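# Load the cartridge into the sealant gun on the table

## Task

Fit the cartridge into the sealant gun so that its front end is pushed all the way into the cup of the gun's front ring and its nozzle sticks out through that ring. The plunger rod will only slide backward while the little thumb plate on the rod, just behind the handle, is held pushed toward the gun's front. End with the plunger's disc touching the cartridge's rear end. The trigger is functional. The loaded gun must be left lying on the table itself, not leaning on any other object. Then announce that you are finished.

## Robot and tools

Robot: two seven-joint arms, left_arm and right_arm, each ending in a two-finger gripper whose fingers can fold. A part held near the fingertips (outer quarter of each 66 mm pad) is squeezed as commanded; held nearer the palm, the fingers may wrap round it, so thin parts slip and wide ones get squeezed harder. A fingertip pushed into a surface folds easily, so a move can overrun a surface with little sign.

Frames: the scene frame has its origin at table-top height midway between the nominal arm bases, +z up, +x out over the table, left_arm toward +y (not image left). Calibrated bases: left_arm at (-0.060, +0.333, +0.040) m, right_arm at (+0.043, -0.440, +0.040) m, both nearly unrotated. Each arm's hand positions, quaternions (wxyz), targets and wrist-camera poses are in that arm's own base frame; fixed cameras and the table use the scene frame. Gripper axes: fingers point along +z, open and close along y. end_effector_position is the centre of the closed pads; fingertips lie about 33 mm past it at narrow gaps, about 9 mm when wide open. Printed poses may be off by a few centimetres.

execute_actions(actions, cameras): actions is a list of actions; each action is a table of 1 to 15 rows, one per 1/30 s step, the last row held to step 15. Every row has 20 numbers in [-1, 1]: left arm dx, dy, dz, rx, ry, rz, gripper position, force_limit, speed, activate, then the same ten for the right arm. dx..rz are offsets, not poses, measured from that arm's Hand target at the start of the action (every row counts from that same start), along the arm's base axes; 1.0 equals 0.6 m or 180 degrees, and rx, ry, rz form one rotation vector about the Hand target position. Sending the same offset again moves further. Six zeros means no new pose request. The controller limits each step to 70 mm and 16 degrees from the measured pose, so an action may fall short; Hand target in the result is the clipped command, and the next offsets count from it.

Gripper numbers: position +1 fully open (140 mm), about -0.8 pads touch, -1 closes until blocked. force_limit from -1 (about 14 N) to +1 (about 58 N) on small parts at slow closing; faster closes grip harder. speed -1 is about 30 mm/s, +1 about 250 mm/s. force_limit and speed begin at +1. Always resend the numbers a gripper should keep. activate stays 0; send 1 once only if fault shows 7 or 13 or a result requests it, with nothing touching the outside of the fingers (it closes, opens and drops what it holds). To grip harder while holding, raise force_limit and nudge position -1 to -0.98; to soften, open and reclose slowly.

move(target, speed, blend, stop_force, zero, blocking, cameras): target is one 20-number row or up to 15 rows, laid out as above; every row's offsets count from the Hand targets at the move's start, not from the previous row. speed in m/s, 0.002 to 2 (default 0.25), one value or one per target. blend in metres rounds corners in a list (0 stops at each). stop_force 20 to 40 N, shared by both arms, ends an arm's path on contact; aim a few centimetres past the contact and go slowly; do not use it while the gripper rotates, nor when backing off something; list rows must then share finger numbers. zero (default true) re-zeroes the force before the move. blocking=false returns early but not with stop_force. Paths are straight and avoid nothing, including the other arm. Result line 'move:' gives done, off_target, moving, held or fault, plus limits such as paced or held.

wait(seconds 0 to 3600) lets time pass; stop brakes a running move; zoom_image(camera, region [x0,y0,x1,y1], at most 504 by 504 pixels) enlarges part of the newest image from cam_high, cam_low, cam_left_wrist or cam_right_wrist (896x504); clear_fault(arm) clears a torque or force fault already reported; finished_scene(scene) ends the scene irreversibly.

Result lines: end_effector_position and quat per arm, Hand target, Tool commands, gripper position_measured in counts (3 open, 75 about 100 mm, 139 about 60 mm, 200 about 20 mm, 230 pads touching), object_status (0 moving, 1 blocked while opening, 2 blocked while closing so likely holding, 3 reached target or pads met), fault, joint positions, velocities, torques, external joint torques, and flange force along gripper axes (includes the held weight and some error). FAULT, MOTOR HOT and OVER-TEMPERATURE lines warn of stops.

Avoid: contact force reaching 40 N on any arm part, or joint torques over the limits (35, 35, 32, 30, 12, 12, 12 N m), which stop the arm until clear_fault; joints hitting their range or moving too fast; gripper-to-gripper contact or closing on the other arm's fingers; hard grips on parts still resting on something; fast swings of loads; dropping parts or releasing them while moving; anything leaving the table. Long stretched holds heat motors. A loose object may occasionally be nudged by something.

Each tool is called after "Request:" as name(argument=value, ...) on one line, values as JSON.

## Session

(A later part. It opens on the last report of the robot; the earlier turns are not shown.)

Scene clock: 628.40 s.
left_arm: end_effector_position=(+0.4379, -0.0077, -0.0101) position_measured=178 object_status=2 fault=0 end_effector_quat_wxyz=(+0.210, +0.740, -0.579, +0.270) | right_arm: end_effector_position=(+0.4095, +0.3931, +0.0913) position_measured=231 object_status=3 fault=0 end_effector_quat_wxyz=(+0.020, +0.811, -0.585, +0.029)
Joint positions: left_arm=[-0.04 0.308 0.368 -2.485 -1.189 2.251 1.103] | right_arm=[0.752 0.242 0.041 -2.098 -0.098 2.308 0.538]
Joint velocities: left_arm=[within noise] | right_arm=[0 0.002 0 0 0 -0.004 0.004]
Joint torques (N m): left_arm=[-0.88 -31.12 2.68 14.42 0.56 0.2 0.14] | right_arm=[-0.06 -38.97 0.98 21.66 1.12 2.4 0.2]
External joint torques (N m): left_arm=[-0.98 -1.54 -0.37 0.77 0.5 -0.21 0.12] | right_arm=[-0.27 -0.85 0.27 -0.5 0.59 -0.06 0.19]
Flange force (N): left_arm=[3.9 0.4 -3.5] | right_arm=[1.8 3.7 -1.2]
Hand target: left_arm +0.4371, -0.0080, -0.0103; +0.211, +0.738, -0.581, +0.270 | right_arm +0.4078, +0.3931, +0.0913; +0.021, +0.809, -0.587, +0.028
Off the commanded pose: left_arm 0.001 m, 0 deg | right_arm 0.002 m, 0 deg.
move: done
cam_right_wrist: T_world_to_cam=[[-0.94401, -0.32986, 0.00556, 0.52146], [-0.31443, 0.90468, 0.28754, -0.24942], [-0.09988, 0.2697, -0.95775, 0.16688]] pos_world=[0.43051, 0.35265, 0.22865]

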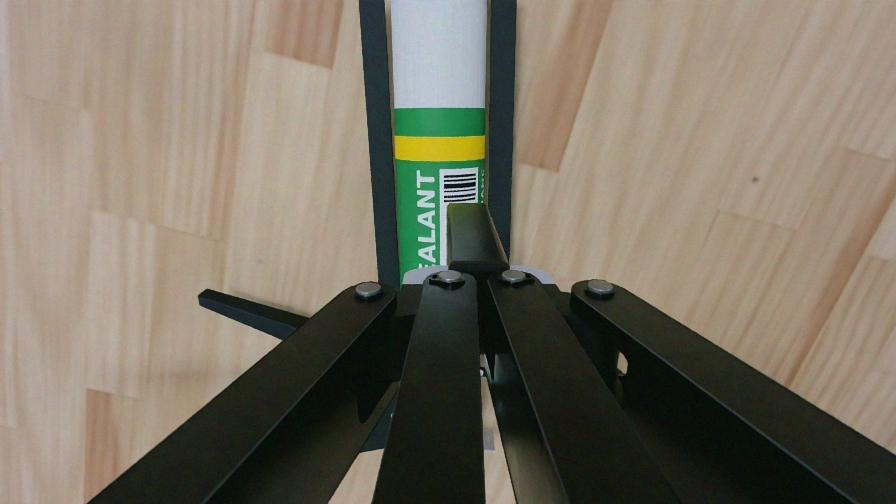

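Request:
move(target=[[0,0,0,0,0,0,-1,0,-1,0,-0.005,0.086,0,0,0,0,-1,-0.2,-1,0],[0,0,0,0,0,0,-1,0,-1,0,-0.005,0.086,-0.107,0,0,0,-1,-0.2,-1,0]], speed=[0.1,0.05], cameras=["cam_low","cam_high"])

Request:
move(target=[0.004,-0.033,0,0,0,0,-1,0,-1,0,0,0,0,0,0,0,-1,-0.2,-1,0], speed=0.02, stop_force=20, cameras=["cam_low","cam_high"])

Request:
zoom_image(camera="cam_low", region=[410, 220, 510, 310])

Request:
zoom_image(camera="cam_high", region=[400, 240, 500, 340])

Scene clock: 638.10 s.
left_arm: end_effector_position=(+0.4379, -0.0077, -0.0101) position_measured=178 object_status=2 fault=0 end_effector_quat_wxyz=(+0.210, +0.740, -0.579, +0.270) | right_arm: end_effector_position=(+0.4070, +0.4447, +0.0318) position_measured=231 object_status=3 fault=0 end_effector_quat_wxyz=(+0.020, +0.809, -0.587, +0.028)
Joint positions: left_arm=[-0.04 0.308 0.368 -2.485 -1.189 2.251 1.102] | right_arm=[0.813 0.437 0.041 -1.976 -0.11 2.376 0.614]
Joint velocities: left_arm=[within noise] | right_arm=[0 0 -0.002 0 -0.002 0.003 0.002]
Joint torques (N m): left_arm=[-0.93 -31.09 2.45 14.28 0.55 0.08 0.15] | right_arm=[0.79 -40.78 1.95 19.43 0.31 3.11 0.08]
External joint torques (N m): left_arm=[-0.98 -1.6 -0.55 0.65 0.49 -0.32 0.13] | right_arm=[0.67 2.39 0.9 -1.85 -0.19 0.68 0.08]
Flange force (N): left_arm=[4.1 0.8 -3.5] | right_arm=[-0.1 3.0 5.9]
Hand target: left_arm +0.4371, -0.0080, -0.0103; +0.211, +0.738, -0.581, +0.270 | right_arm +0.4048, +0.4447, +0.0271; +0.021, +0.809, -0.587, +0.028
Off the commanded pose: left_arm 0.001 m, 0 deg | right_arm 0.005 m, 0 deg.
move: off_target (right_arm)
Images, in order (width x height): cam_high 896x504, cam_low 896x504.

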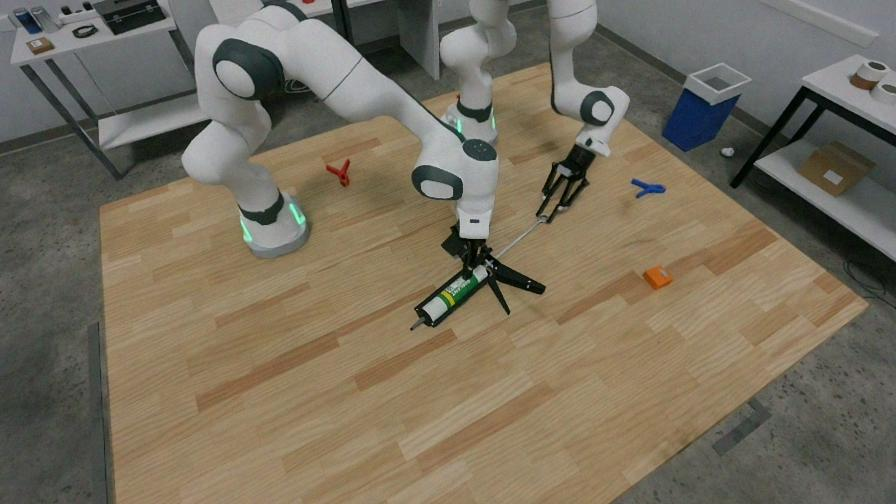

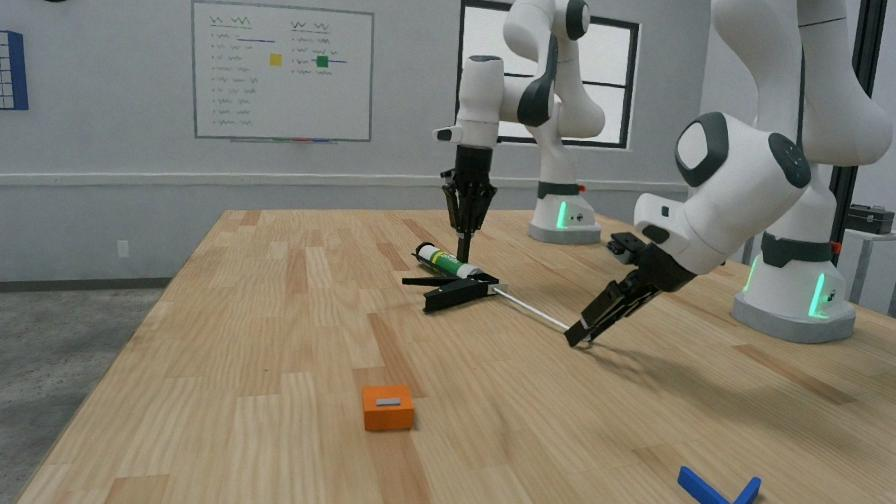

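Scene clock: 640.30 s.
left_arm: end_effector_position=(+0.4400, -0.0210, -0.0115) position_measured=178 object_status=2 fault=0 end_effector_quat_wxyz=(+0.207, +0.741, -0.580, +0.268) | right_arm: end_effector_position=(+0.4078, +0.4449, +0.0318) position_measured=231 object_status=3 fault=0 end_effector_quat_wxyz=(+0.018, +0.809, -0.587, +0.028)
Joint positions: left_arm=[-0.058 0.3 0.345 -2.497 -1.217 2.282 1.096] | right_arm=[0.813 0.438 0.04 -1.976 -0.11 2.378 0.615]
Joint torques (N m): left_arm=[-3.23 -32.24 -0.73 13.72 -0.63 -0.68 0.01] | right_arm=[1.01 -41.05 1.78 19.46 0.38 2.86 0.15]
External joint torques (N m): left_arm=[-3.19 -2.7 -3.4 0.1 -0.7 -1.11 -0.01] | right_arm=[0.97 2.25 0.82 -1.87 -0.12 0.42 0.15]
Flange force (N): left_arm=[10.6 4.4 1.4] | right_arm=[-0.4 3.2 5.2]
Hand target: left_arm +0.4395, -0.0278, -0.0103; +0.211, +0.738, -0.581, +0.270 | right_arm +0.4048, +0.4447, +0.0271; +0.021, +0.809, -0.587, +0.028
Off the commanded pose: left_arm 0.007 m, 1 deg | right_arm 0.005 m, 0 deg.
move: off_target (left_arm)
Images, in order (width x height): cam_high 896x504, cam_low 896x504.

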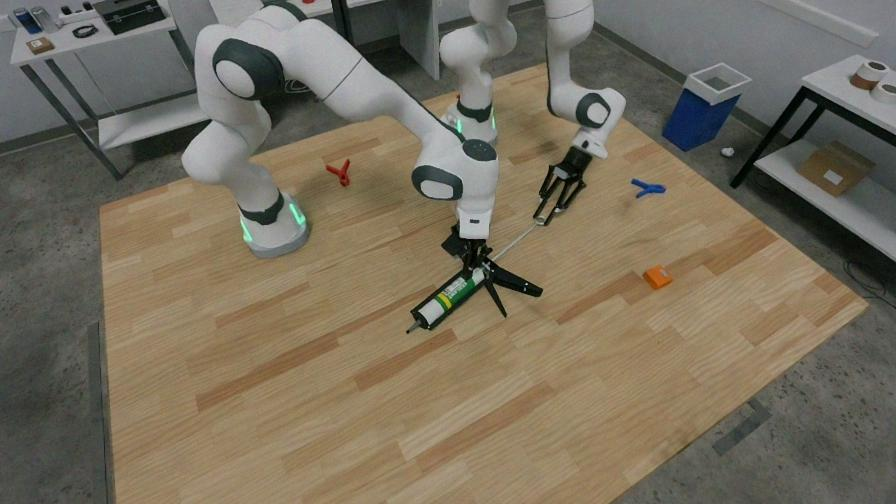

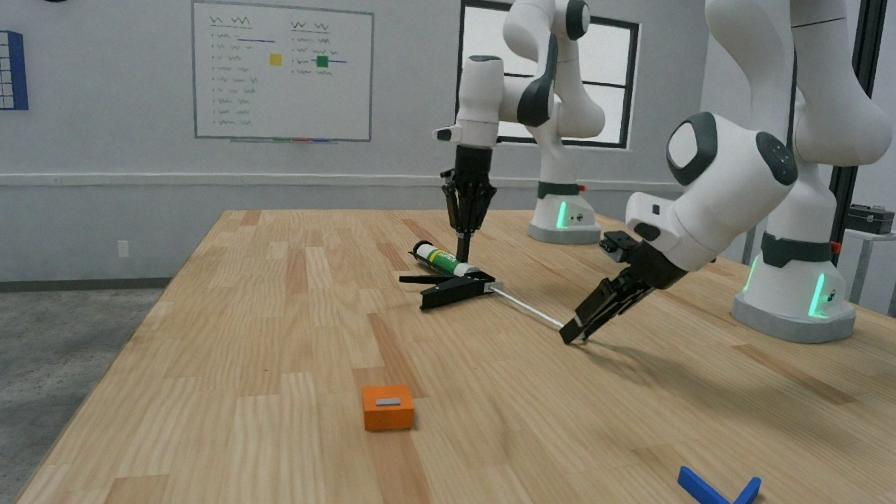

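Scaled by 5.040 from the camera's image (finer frame: 1280x720).

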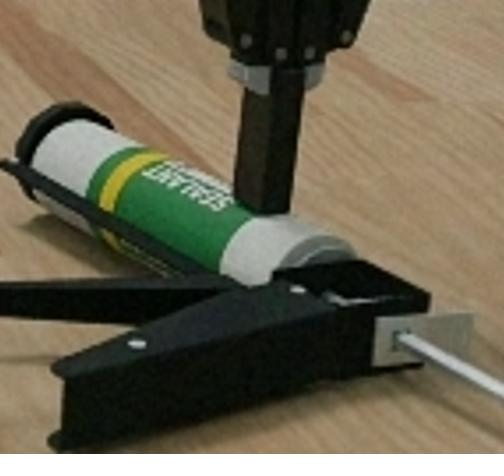

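Scaled by 5.040 from the camera's image (finer frame: 1280x720).

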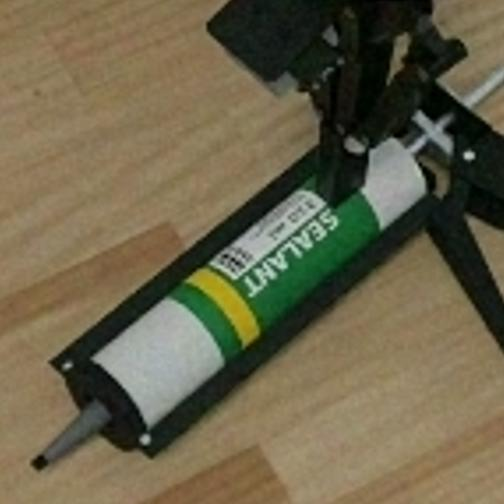

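Request:
move(target=[-0.002,0.012,0,0,0,0,-1,0,-1,0,0.01,-0.03,0.18,0,0,0,0.3,-0.2,1,0], speed=0.12, cameras=["cam_right_wrist"])

Request:
zoom_image(camera="cam_right_wrist", region=[340, 200, 560, 420])

Request:
zoom_image(camera="cam_right_wrist", region=[340, 0, 560, 160])

Scene clock: 646.07 s.
left_arm: end_effector_position=(+0.4388, -0.0211, -0.0103) position_measured=178 object_status=2 fault=0 end_effector_quat_wxyz=(+0.211, +0.740, -0.580, +0.270) | right_arm: end_effector_position=(+0.4122, +0.4276, +0.1357) position_measured=91 object_status=3 fault=0 end_effector_quat_wxyz=(+0.019, +0.808, -0.588, +0.029)
Joint positions: left_arm=[-0.051 0.3 0.345 -2.496 -1.21 2.271 1.095] | right_arm=[0.791 0.25 0.042 -1.958 -0.088 2.176 0.571]
Joint velocities: left_arm=[within noise] | right_arm=[0 -0.001 0 0 0 -0.005 -0.006]
Joint torques (N m): left_arm=[-0.38 -30.94 2.7 14.71 0.63 0.14 0.2] | right_arm=[-0.93 -40.47 1.31 22.43 1.15 2.52 -0.25]
External joint torques (N m): left_arm=[-0.25 -1.38 0.12 1.1 0.57 -0.25 0.18] | right_arm=[-1 -0.9 0.71 -0.92 0.58 0.08 -0.25]
Flange force (N): left_arm=[1.9 -1.0 -4.1] | right_arm=[4.2 5.0 0.0]
Hand target: left_arm +0.4383, -0.0206, -0.0103; +0.211, +0.738, -0.581, +0.270 | right_arm +0.4108, +0.4267, +0.1351; +0.021, +0.809, -0.587, +0.028
Off the commanded pose: left_arm 0.001 m, 0 deg | right_arm 0.002 m, 0 deg.
move: done
cam_right_wrist: T_world_to_cam=[[-0.947, -0.32121, 0.0036, 0.53295], [-0.30664, 0.90728, 0.28778, -0.29692], [-0.0957, 0.27142, -0.95769, 0.19789]] pos_world=[0.43259, 0.38686, 0.27305]

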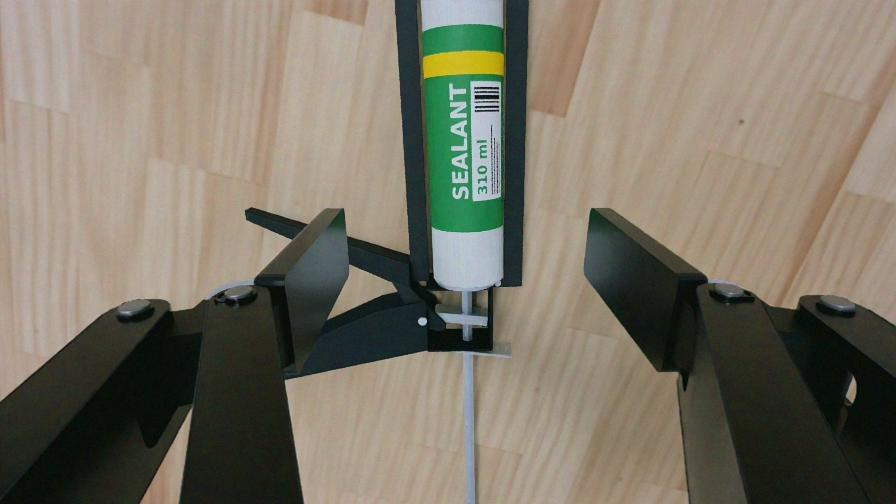

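Scaled by 2.291 from the camera's image (finer frame: 1280x720).

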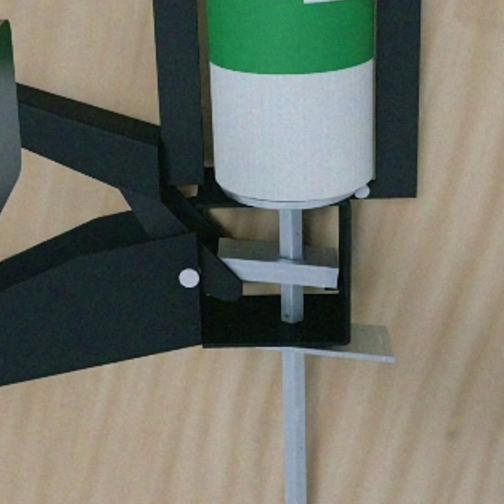

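Scaled by 2.291 from the camera's image (finer frame: 1280x720).

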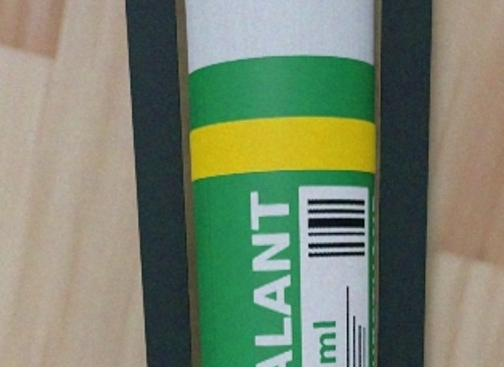

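Request:
move(target=[[0,0,0,0,0,0,0,-1,-1,0,0,0,0,0,0,0,0.3,-0.2,1,0],[0,0.05,0.15,0,0,0,0,-1,1,0,0.1243,0.197,-0.05,0.0123,0.0212,0.4744,0.7,-1,1,0]], speed=0.2, cameras=["cam_right_wrist"])

Scene clock: 669.30 s.
left_arm: end_effector_position=(+0.4386, +0.0092, +0.0787) position_measured=129 object_status=3 fault=0 end_effector_quat_wxyz=(+0.210, +0.738, -0.582, +0.270) | right_arm: end_effector_position=(+0.4856, +0.5466, +0.1070) position_measured=41 object_status=3 fault=0 end_effector_quat_wxyz=(-0.002, +0.993, +0.116, +0.001)
Joint positions: left_arm=[-0.044 0.057 0.442 -2.52 -0.927 2.187 0.87] | right_arm=[0.491 0.738 0.49 -1.358 -0.357 2.013 -0.778]
Joint torques (N m): left_arm=[-0.63 -27.24 0.76 18.52 0.35 0.36 -0.18] | right_arm=[-0.49 -51.48 10.65 22.92 0.63 2.74 -0.29]
External joint torques (N m): left_arm=[-0.64 -2.32 0.11 0.76 0.36 -0.29 -0.2] | right_arm=[-0.6 -0.77 0.32 -0.44 -0.11 0.05 -0.28]
Flange force (N): left_arm=[5.7 3.5 -5.9] | right_arm=[-5.0 4.9 -0.5]
Hand target: left_arm +0.4383, +0.0094, +0.0797; +0.211, +0.738, -0.581, +0.270 | right_arm +0.4854, +0.5449, +0.1051; +0.000, +0.993, +0.118, +0.000
Off the commanded pose: left_arm 0.001 m, 0 deg | right_arm 0.003 m, 0 deg.
move: done
cam_right_wrist: T_world_to_cam=[[0.24463, -0.96961, 0.00292, 0.41664], [-0.90834, -0.22812, 0.35054, 0.53197], [-0.33922, -0.08841, -0.93654, 0.45784]] pos_world=[0.53659, 0.56581, 0.24109]

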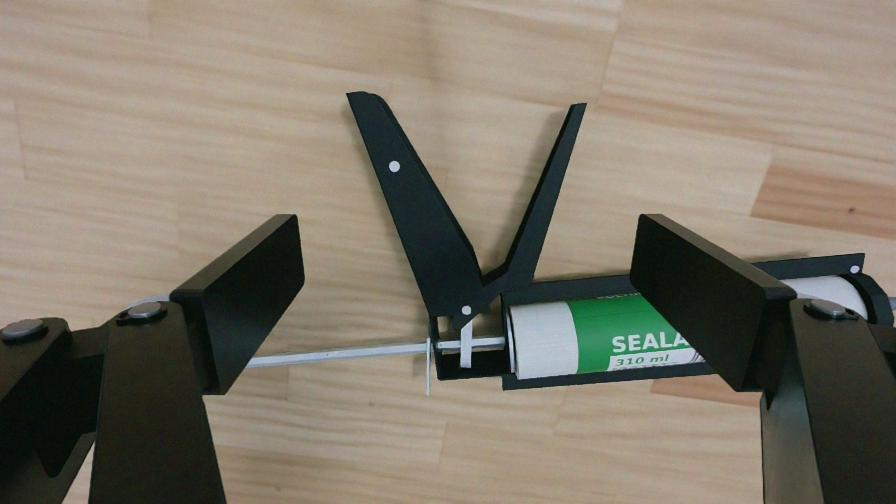

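Request:
move(target=[[0,0,0,0,0,0,0,-1,1,0,-0.015,-0.02,-0.12,0,0,0.027,0.85,-1,1,0],[0,0,0,0,0,0,0,-1,1,0,-0.015,-0.02,-0.21,0,0,0.027,0.85,-1,1,0]], speed=[0.2,0.05], cameras=["cam_right_wrist","cam_high"])

Scene clock: 681.90 s.
left_arm: end_effector_position=(+0.4386, +0.0092, +0.0787) position_measured=129 object_status=3 fault=0 end_effector_quat_wxyz=(+0.210, +0.738, -0.582, +0.270) | right_arm: end_effector_position=(+0.4759, +0.5322, -0.0200) position_measured=22 object_status=3 fault=0 end_effector_quat_wxyz=(+0.001, +0.987, +0.161, -0.002)
Joint positions: left_arm=[-0.044 0.057 0.442 -2.52 -0.927 2.187 0.87] | right_arm=[0.484 0.871 0.454 -1.476 -0.442 2.241 -0.819]
Joint velocities: left_arm=[within noise] | right_arm=[0 0.001 -0.001 0 -0.001 0.003 0]
Joint torques (N m): left_arm=[-0.63 -27.29 0.71 18.54 0.36 0.35 -0.2] | right_arm=[-0.11 -52.82 11.53 21.09 0.38 3.09 0.14]
External joint torques (N m): left_arm=[-0.62 -2.51 0.08 0.88 0.36 -0.29 -0.22] | right_arm=[-0.05 -1.41 0.14 -0.18 -0.25 0.43 0.14]
Flange force (N): left_arm=[6.1 3.6 -6.3] | right_arm=[-5.8 3.1 -1.8]
Hand target: left_arm +0.4383, +0.0094, +0.0797; +0.211, +0.738, -0.581, +0.270 | right_arm +0.4764, +0.5329, -0.0209; +0.000, +0.987, +0.160, +0.000
Off the commanded pose: left_arm 0.001 m, 0 deg | right_arm 0.001 m, 0 deg.
move: done
cam_right_wrist: T_world_to_cam=[[0.33259, -0.94304, 0.0073, 0.34951], [-0.88196, -0.30828, 0.35653, 0.59458], [-0.33397, -0.12501, -0.93426, 0.35132]] pos_world=[0.52549, 0.55682, 0.11369]
Images, in order (width x height): cam_high 896x504, cam_right_wrist 896x504.

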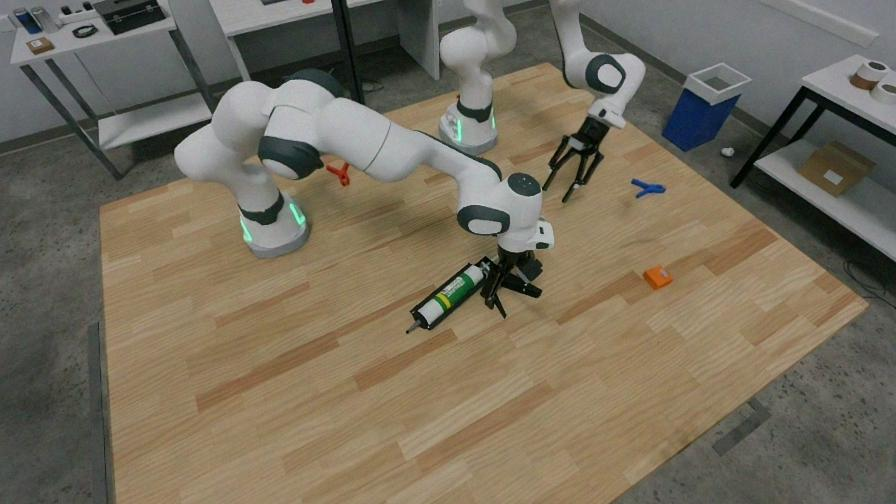

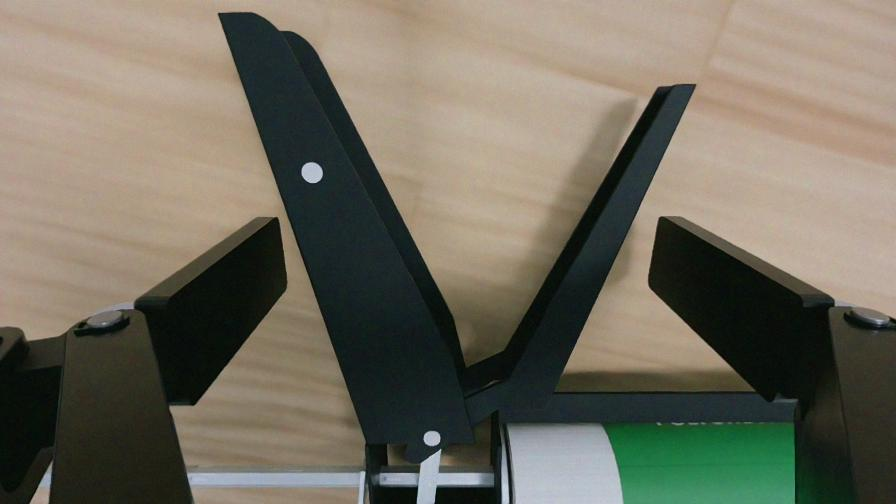

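Request:
move(target=[0,0,0,0,0,0,0,-1,1,0,0,0,0,0,0,0,-1,-0.3,-1,0], cameras=["cam_right_wrist"])

Scene clock: 689.77 s.
left_arm: end_effector_position=(+0.4386, +0.0092, +0.0787) position_measured=129 object_status=3 fault=0 end_effector_quat_wxyz=(+0.210, +0.738, -0.582, +0.270) | right_arm: end_effector_position=(+0.4806, +0.5381, -0.0134) position_measured=154 object_status=0 fault=0 end_effector_quat_wxyz=(-0.005, +0.987, +0.161, +0.006)
Joint positions: left_arm=[-0.044 0.057 0.442 -2.52 -0.927 2.187 0.87] | right_arm=[0.487 0.866 0.453 -1.47 -0.442 2.251 -0.819]
Joint torques (N m): left_arm=[-0.61 -27.25 0.78 18.5 0.35 0.34 -0.12] | right_arm=[-0.33 -48.06 10.33 17.78 0.77 2.12 0.07]
External joint torques (N m): left_arm=[-0.68 -2.48 0.07 0.83 0.35 -0.31 -0.14] | right_arm=[-0.33 3.2 -0.94 -3.52 0.14 -0.57 0.07]
Flange force (N): left_arm=[6.0 3.7 -6.1] | right_arm=[-7.9 4.9 3.7]
Hand target: left_arm +0.4383, +0.0094, +0.0797; +0.211, +0.738, -0.581, +0.270 | right_arm +0.4764, +0.5329, -0.0209; +0.000, +0.987, +0.160, +0.000
Off the commanded pose: left_arm 0.001 m, 0 deg | right_arm 0.010 m, 1 deg.
move: done
cam_right_wrist: T_world_to_cam=[[0.33291, -0.94296, -0.00157, 0.35311], [-0.88664, -0.3136, 0.33988, 0.6031], [-0.32099, -0.11175, -0.94047, 0.34645]] pos_world=[0.52838, 0.56082, 0.1214]

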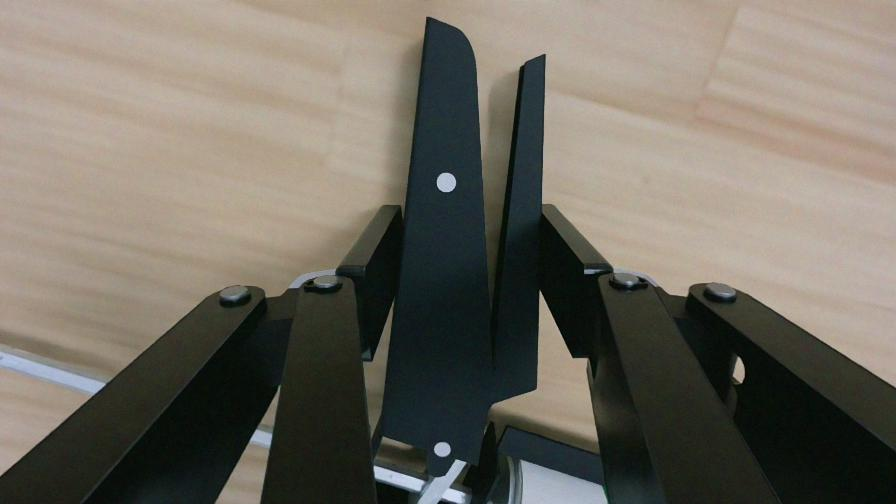

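Request:
move(target=[[0,0,0,0,0,0,0,-1,1,0,0,0,0,0,0,0,0.6,-0.3,-0.5,0],[0,0,0,0,0,0,0,-1,1,0,0,0,0,0,0,0,-1,-0.3,-1,0]], cameras=["cam_right_wrist"])

Request:
move(target=[[0,0,0,0,0,0,0,-1,1,0,0,0,0.005,0,0,0,0.8,-0.3,-0.5,0],[0,0,0,0,0,0,0,-1,1,0,-0.1,-0.05,0.35,0,0,0,0.8,-1,-0.5,0]], speed=0.2, cameras=["cam_right_wrist","cam_low","cam_high"])

Request:
zoom_image(camera="cam_high", region=[390, 230, 570, 350])

Request:
zoom_image(camera="cam_low", region=[390, 220, 620, 350])

Scene clock: 698.90 s.
left_arm: end_effector_position=(+0.4386, +0.0092, +0.0787) position_measured=129 object_status=3 fault=0 end_effector_quat_wxyz=(+0.210, +0.738, -0.582, +0.270) | right_arm: end_effector_position=(+0.4778, +0.5342, -0.0188) position_measured=112 object_status=0 fault=0 end_effector_quat_wxyz=(-0.001, +0.987, +0.161, +0.002)
Joint positions: left_arm=[-0.044 0.057 0.442 -2.52 -0.927 2.187 0.87] | right_arm=[0.488 0.87 0.45 -1.474 -0.442 2.247 -0.819]
Joint torques (N m): left_arm=[-0.62 -27.25 0.8 18.49 0.37 0.36 -0.17] | right_arm=[-0.64 -51.99 11.67 20.03 1.05 2.32 0.05]
External joint torques (N m): left_arm=[-0.67 -2.38 0.11 0.76 0.37 -0.29 -0.19] | right_arm=[-0.51 -0.45 0.45 -1.36 0.42 -0.37 0.05]
Flange force (N): left_arm=[5.9 3.7 -6.0] | right_arm=[-7.5 5.0 -2.5]
Hand target: left_arm +0.4383, +0.0094, +0.0797; +0.211, +0.738, -0.581, +0.270 | right_arm +0.4764, +0.5329, -0.0209; +0.000, +0.987, +0.160, +0.000
Off the commanded pose: left_arm 0.001 m, 0 deg | right_arm 0.003 m, 0 deg.
move: done
cam_right_wrist: T_world_to_cam=[[0.33327, -0.94282, 0.0054, 0.35018], [-0.88414, -0.31053, 0.34911, 0.59863], [-0.32747, -0.12113, -0.93707, 0.34819]] pos_world=[0.52658, 0.55822, 0.1154]

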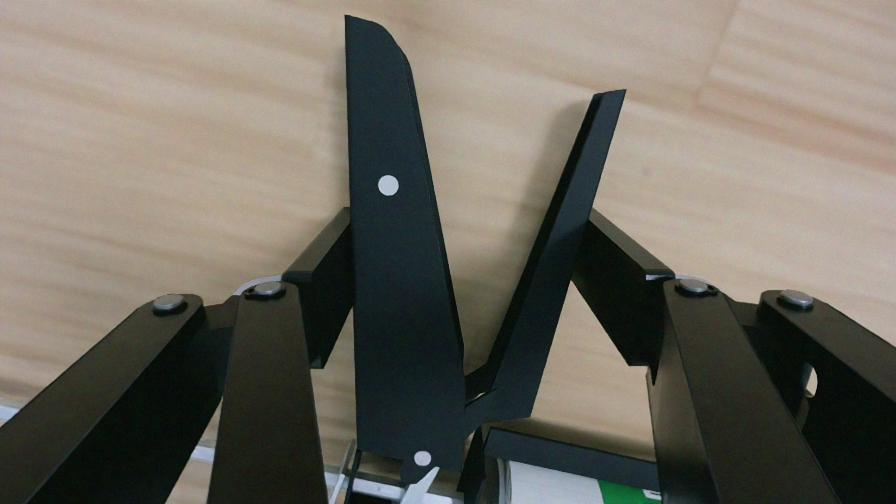

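Scene clock: 702.20 s.
left_arm: end_effector_position=(+0.4386, +0.0092, +0.0787) position_measured=129 object_status=3 fault=0 end_effector_quat_wxyz=(+0.210, +0.738, -0.582, +0.270) | right_arm: end_effector_position=(+0.4178, +0.5040, +0.1901) position_measured=28 object_status=3 fault=0 end_effector_quat_wxyz=(-0.001, +0.987, +0.158, +0.003)
Joint positions: left_arm=[-0.044 0.057 0.442 -2.52 -0.927 2.187 0.87] | right_arm=[0.364 0.404 0.602 -1.677 -0.251 2.008 -0.855]
Joint torques (N m): left_arm=[-0.61 -27.28 0.69 18.49 0.34 0.36 -0.21] | right_arm=[-1.11 -40.43 8.48 22.7 1.29 2.73 -0.31]
External joint torques (N m): left_arm=[-0.64 -2.48 0.03 0.8 0.35 -0.29 -0.22] | right_arm=[-1.31 -0.85 0.71 -1.37 0.55 0.04 -0.31]
Flange force (N): left_arm=[6.2 3.8 -6.1] | right_arm=[-10.1 8.7 0.4]
Hand target: left_arm +0.4383, +0.0094, +0.0797; +0.211, +0.738, -0.581, +0.270 | right_arm +0.4164, +0.5029, +0.1891; +0.000, +0.987, +0.160, +0.000
Off the commanded pose: left_arm 0.001 m, 0 deg | right_arm 0.002 m, 0 deg.
move: done
cam_right_wrist: T_world_to_cam=[[0.32699, -0.94501, 0.0061, 0.34424], [-0.88645, -0.30448, 0.34856, 0.46127], [-0.32753, -0.11939, -0.93727, 0.51979]] pos_world=[0.46658, 0.52781, 0.3243]
Images, in order (width x height): cam_high 896x504, cam_low 896x504, cam_right_wrist 896x504.

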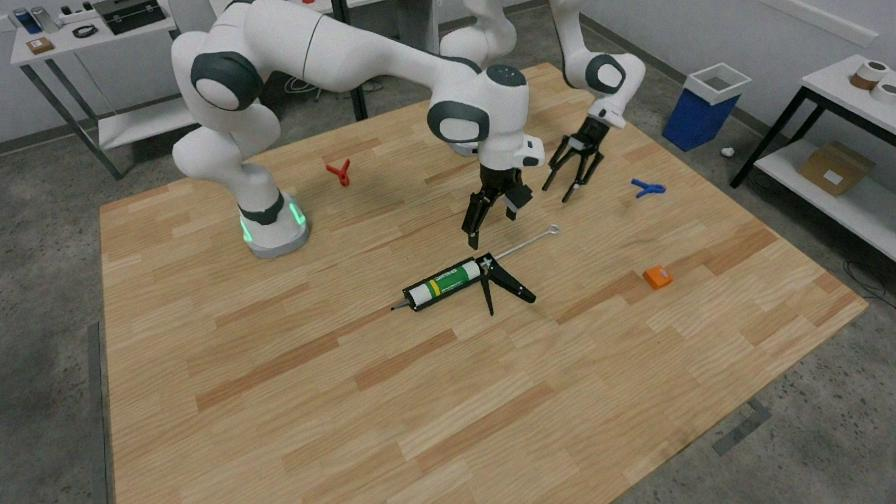

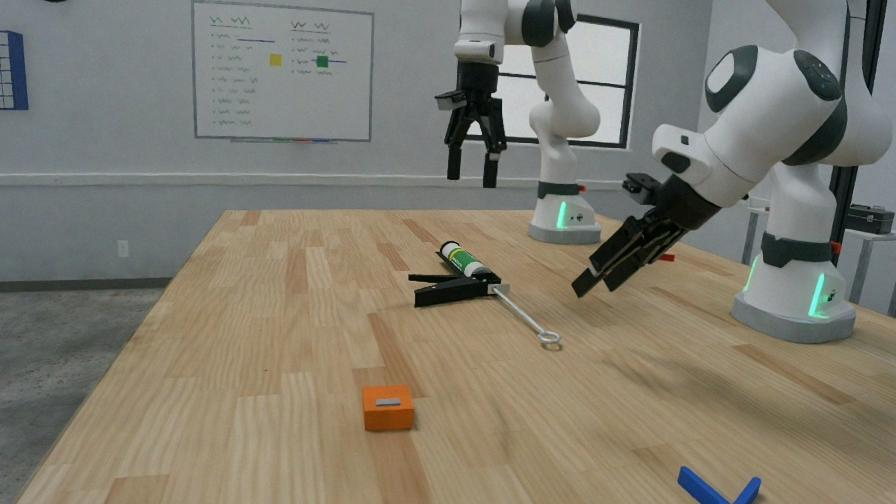

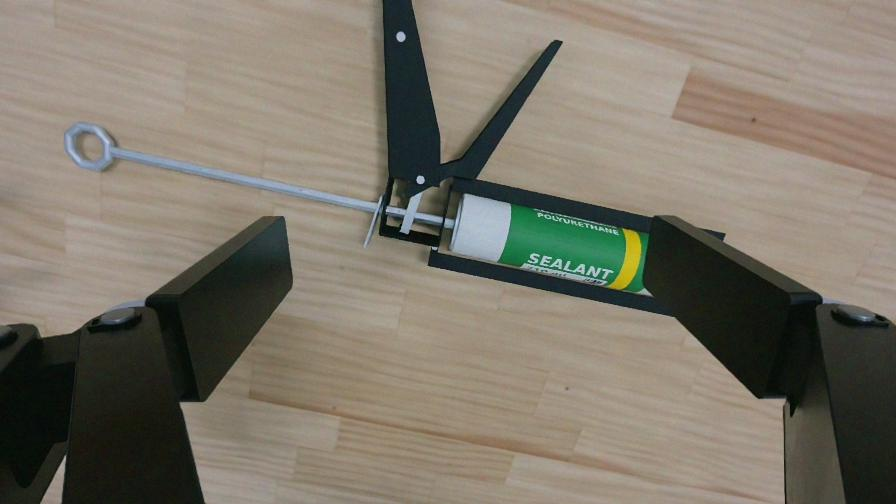

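Scaled by 2.800 from the camera's image (finer frame: 1280x720).

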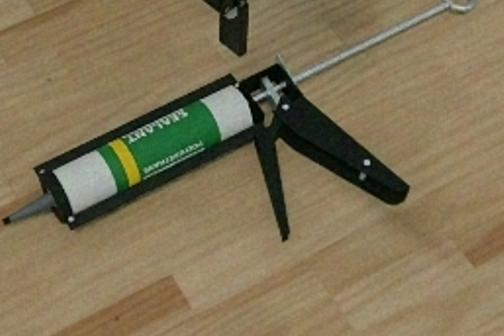

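Scaled by 2.191 from the camera's image (finer frame: 1280x720).

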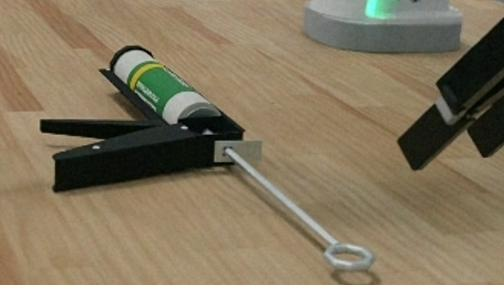

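Request:
zoom_image(camera="cam_right_wrist", region=[350, 150, 560, 310])

Request:
move(target=[0,0.1,0.15,0,0,0,0,-1,1,0,0.08,-0.2,0.1,0,0,0,0.8,-1,-0.5,0], cameras=["cam_right_wrist"])

Request:
zoom_image(camera="cam_right_wrist", region=[250, 150, 650, 330])

Scaled by 2.400 from the camera's image (finer frame: 1280x720).

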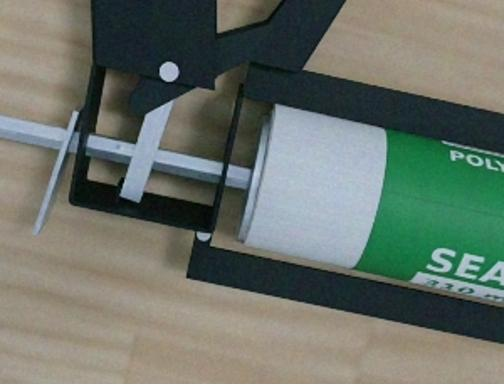

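Scene clock: 706.93 s.
left_arm: end_effector_position=(+0.4392, +0.0695, +0.1697) position_measured=129 object_status=3 fault=0 end_effector_quat_wxyz=(+0.209, +0.737, -0.582, +0.271) | right_arm: end_effector_position=(+0.4658, +0.3836, +0.2489) position_measured=28 object_status=3 fault=0 end_effector_quat_wxyz=(+0.000, +0.988, +0.157, +0.002)
Joint positions: left_arm=[0.034 -0.083 0.516 -2.401 -0.69 1.986 0.709] | right_arm=[0.123 0.175 0.607 -1.806 -0.109 1.95 -1.124]
Joint velocities: left_arm=[within noise] | right_arm=[0 0 -0.002 0.002 0 -0.001 -0.006]
Joint torques (N m): left_arm=[-0.86 -23.93 -1.44 22.29 0.11 0.55 -0.08] | right_arm=[-1.09 -33.6 4.18 23.38 1.33 2.72 -0.18]
External joint torques (N m): left_arm=[-0.89 -1.29 -0.34 1.21 0.36 -0.3 -0.1] | right_arm=[-1.02 -1.25 0.83 -1.48 0.55 0.04 -0.18]
Flange force (N): left_arm=[3.3 0.0 -3.1] | right_arm=[-12.2 5.9 1.6]
Hand target: left_arm +0.4383, +0.0694, +0.1697; +0.211, +0.738, -0.581, +0.270 | right_arm +0.4644, +0.3829, +0.2491; +0.000, +0.987, +0.160, +0.000
Off the commanded pose: left_arm 0.001 m, 0 deg | right_arm 0.002 m, 0 deg.
move: done
cam_right_wrist: T_world_to_cam=[[0.32545, -0.94553, 0.00701, 0.21507], [-0.88629, -0.30246, 0.35073, 0.44526], [-0.3295, -0.12036, -0.93645, 0.57736]] pos_world=[0.51488, 0.40751, 0.383]

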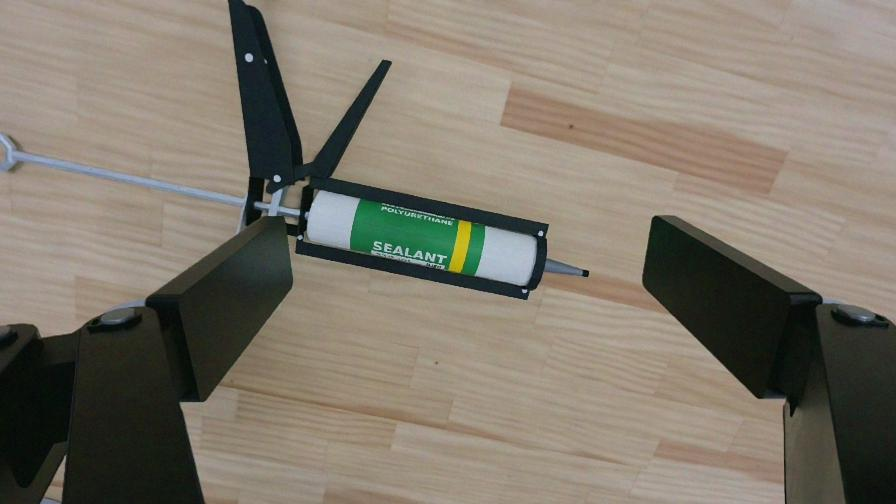

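Scaled by 1.260 from the camera's image (finer frame: 1280x720).

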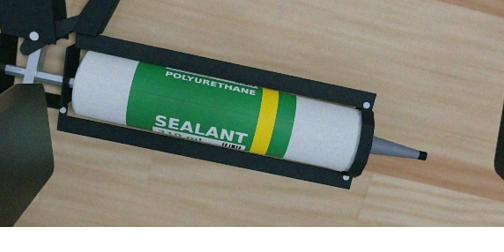

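Request:
zoom_image(camera="cam_right_wrist", region=[470, 200, 600, 310])

Request:
zoom_image(camera="cam_right_wrist", region=[240, 160, 350, 260])

Scaled by 3.877 from the camera's image (finer frame: 1280x720).

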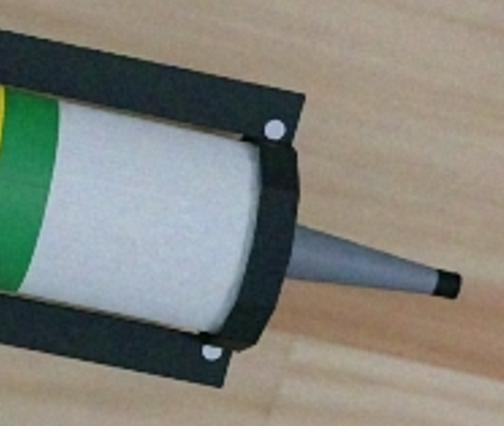

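Scaled by 4.582 from the camera's image (finer frame: 1280x720).

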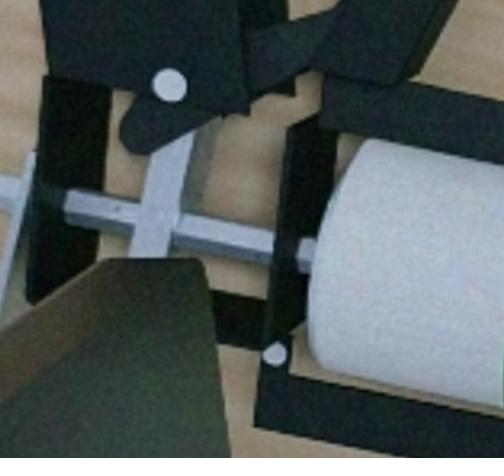

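Request:
finished_scene(scene=1)

The scene is finished: the task was done.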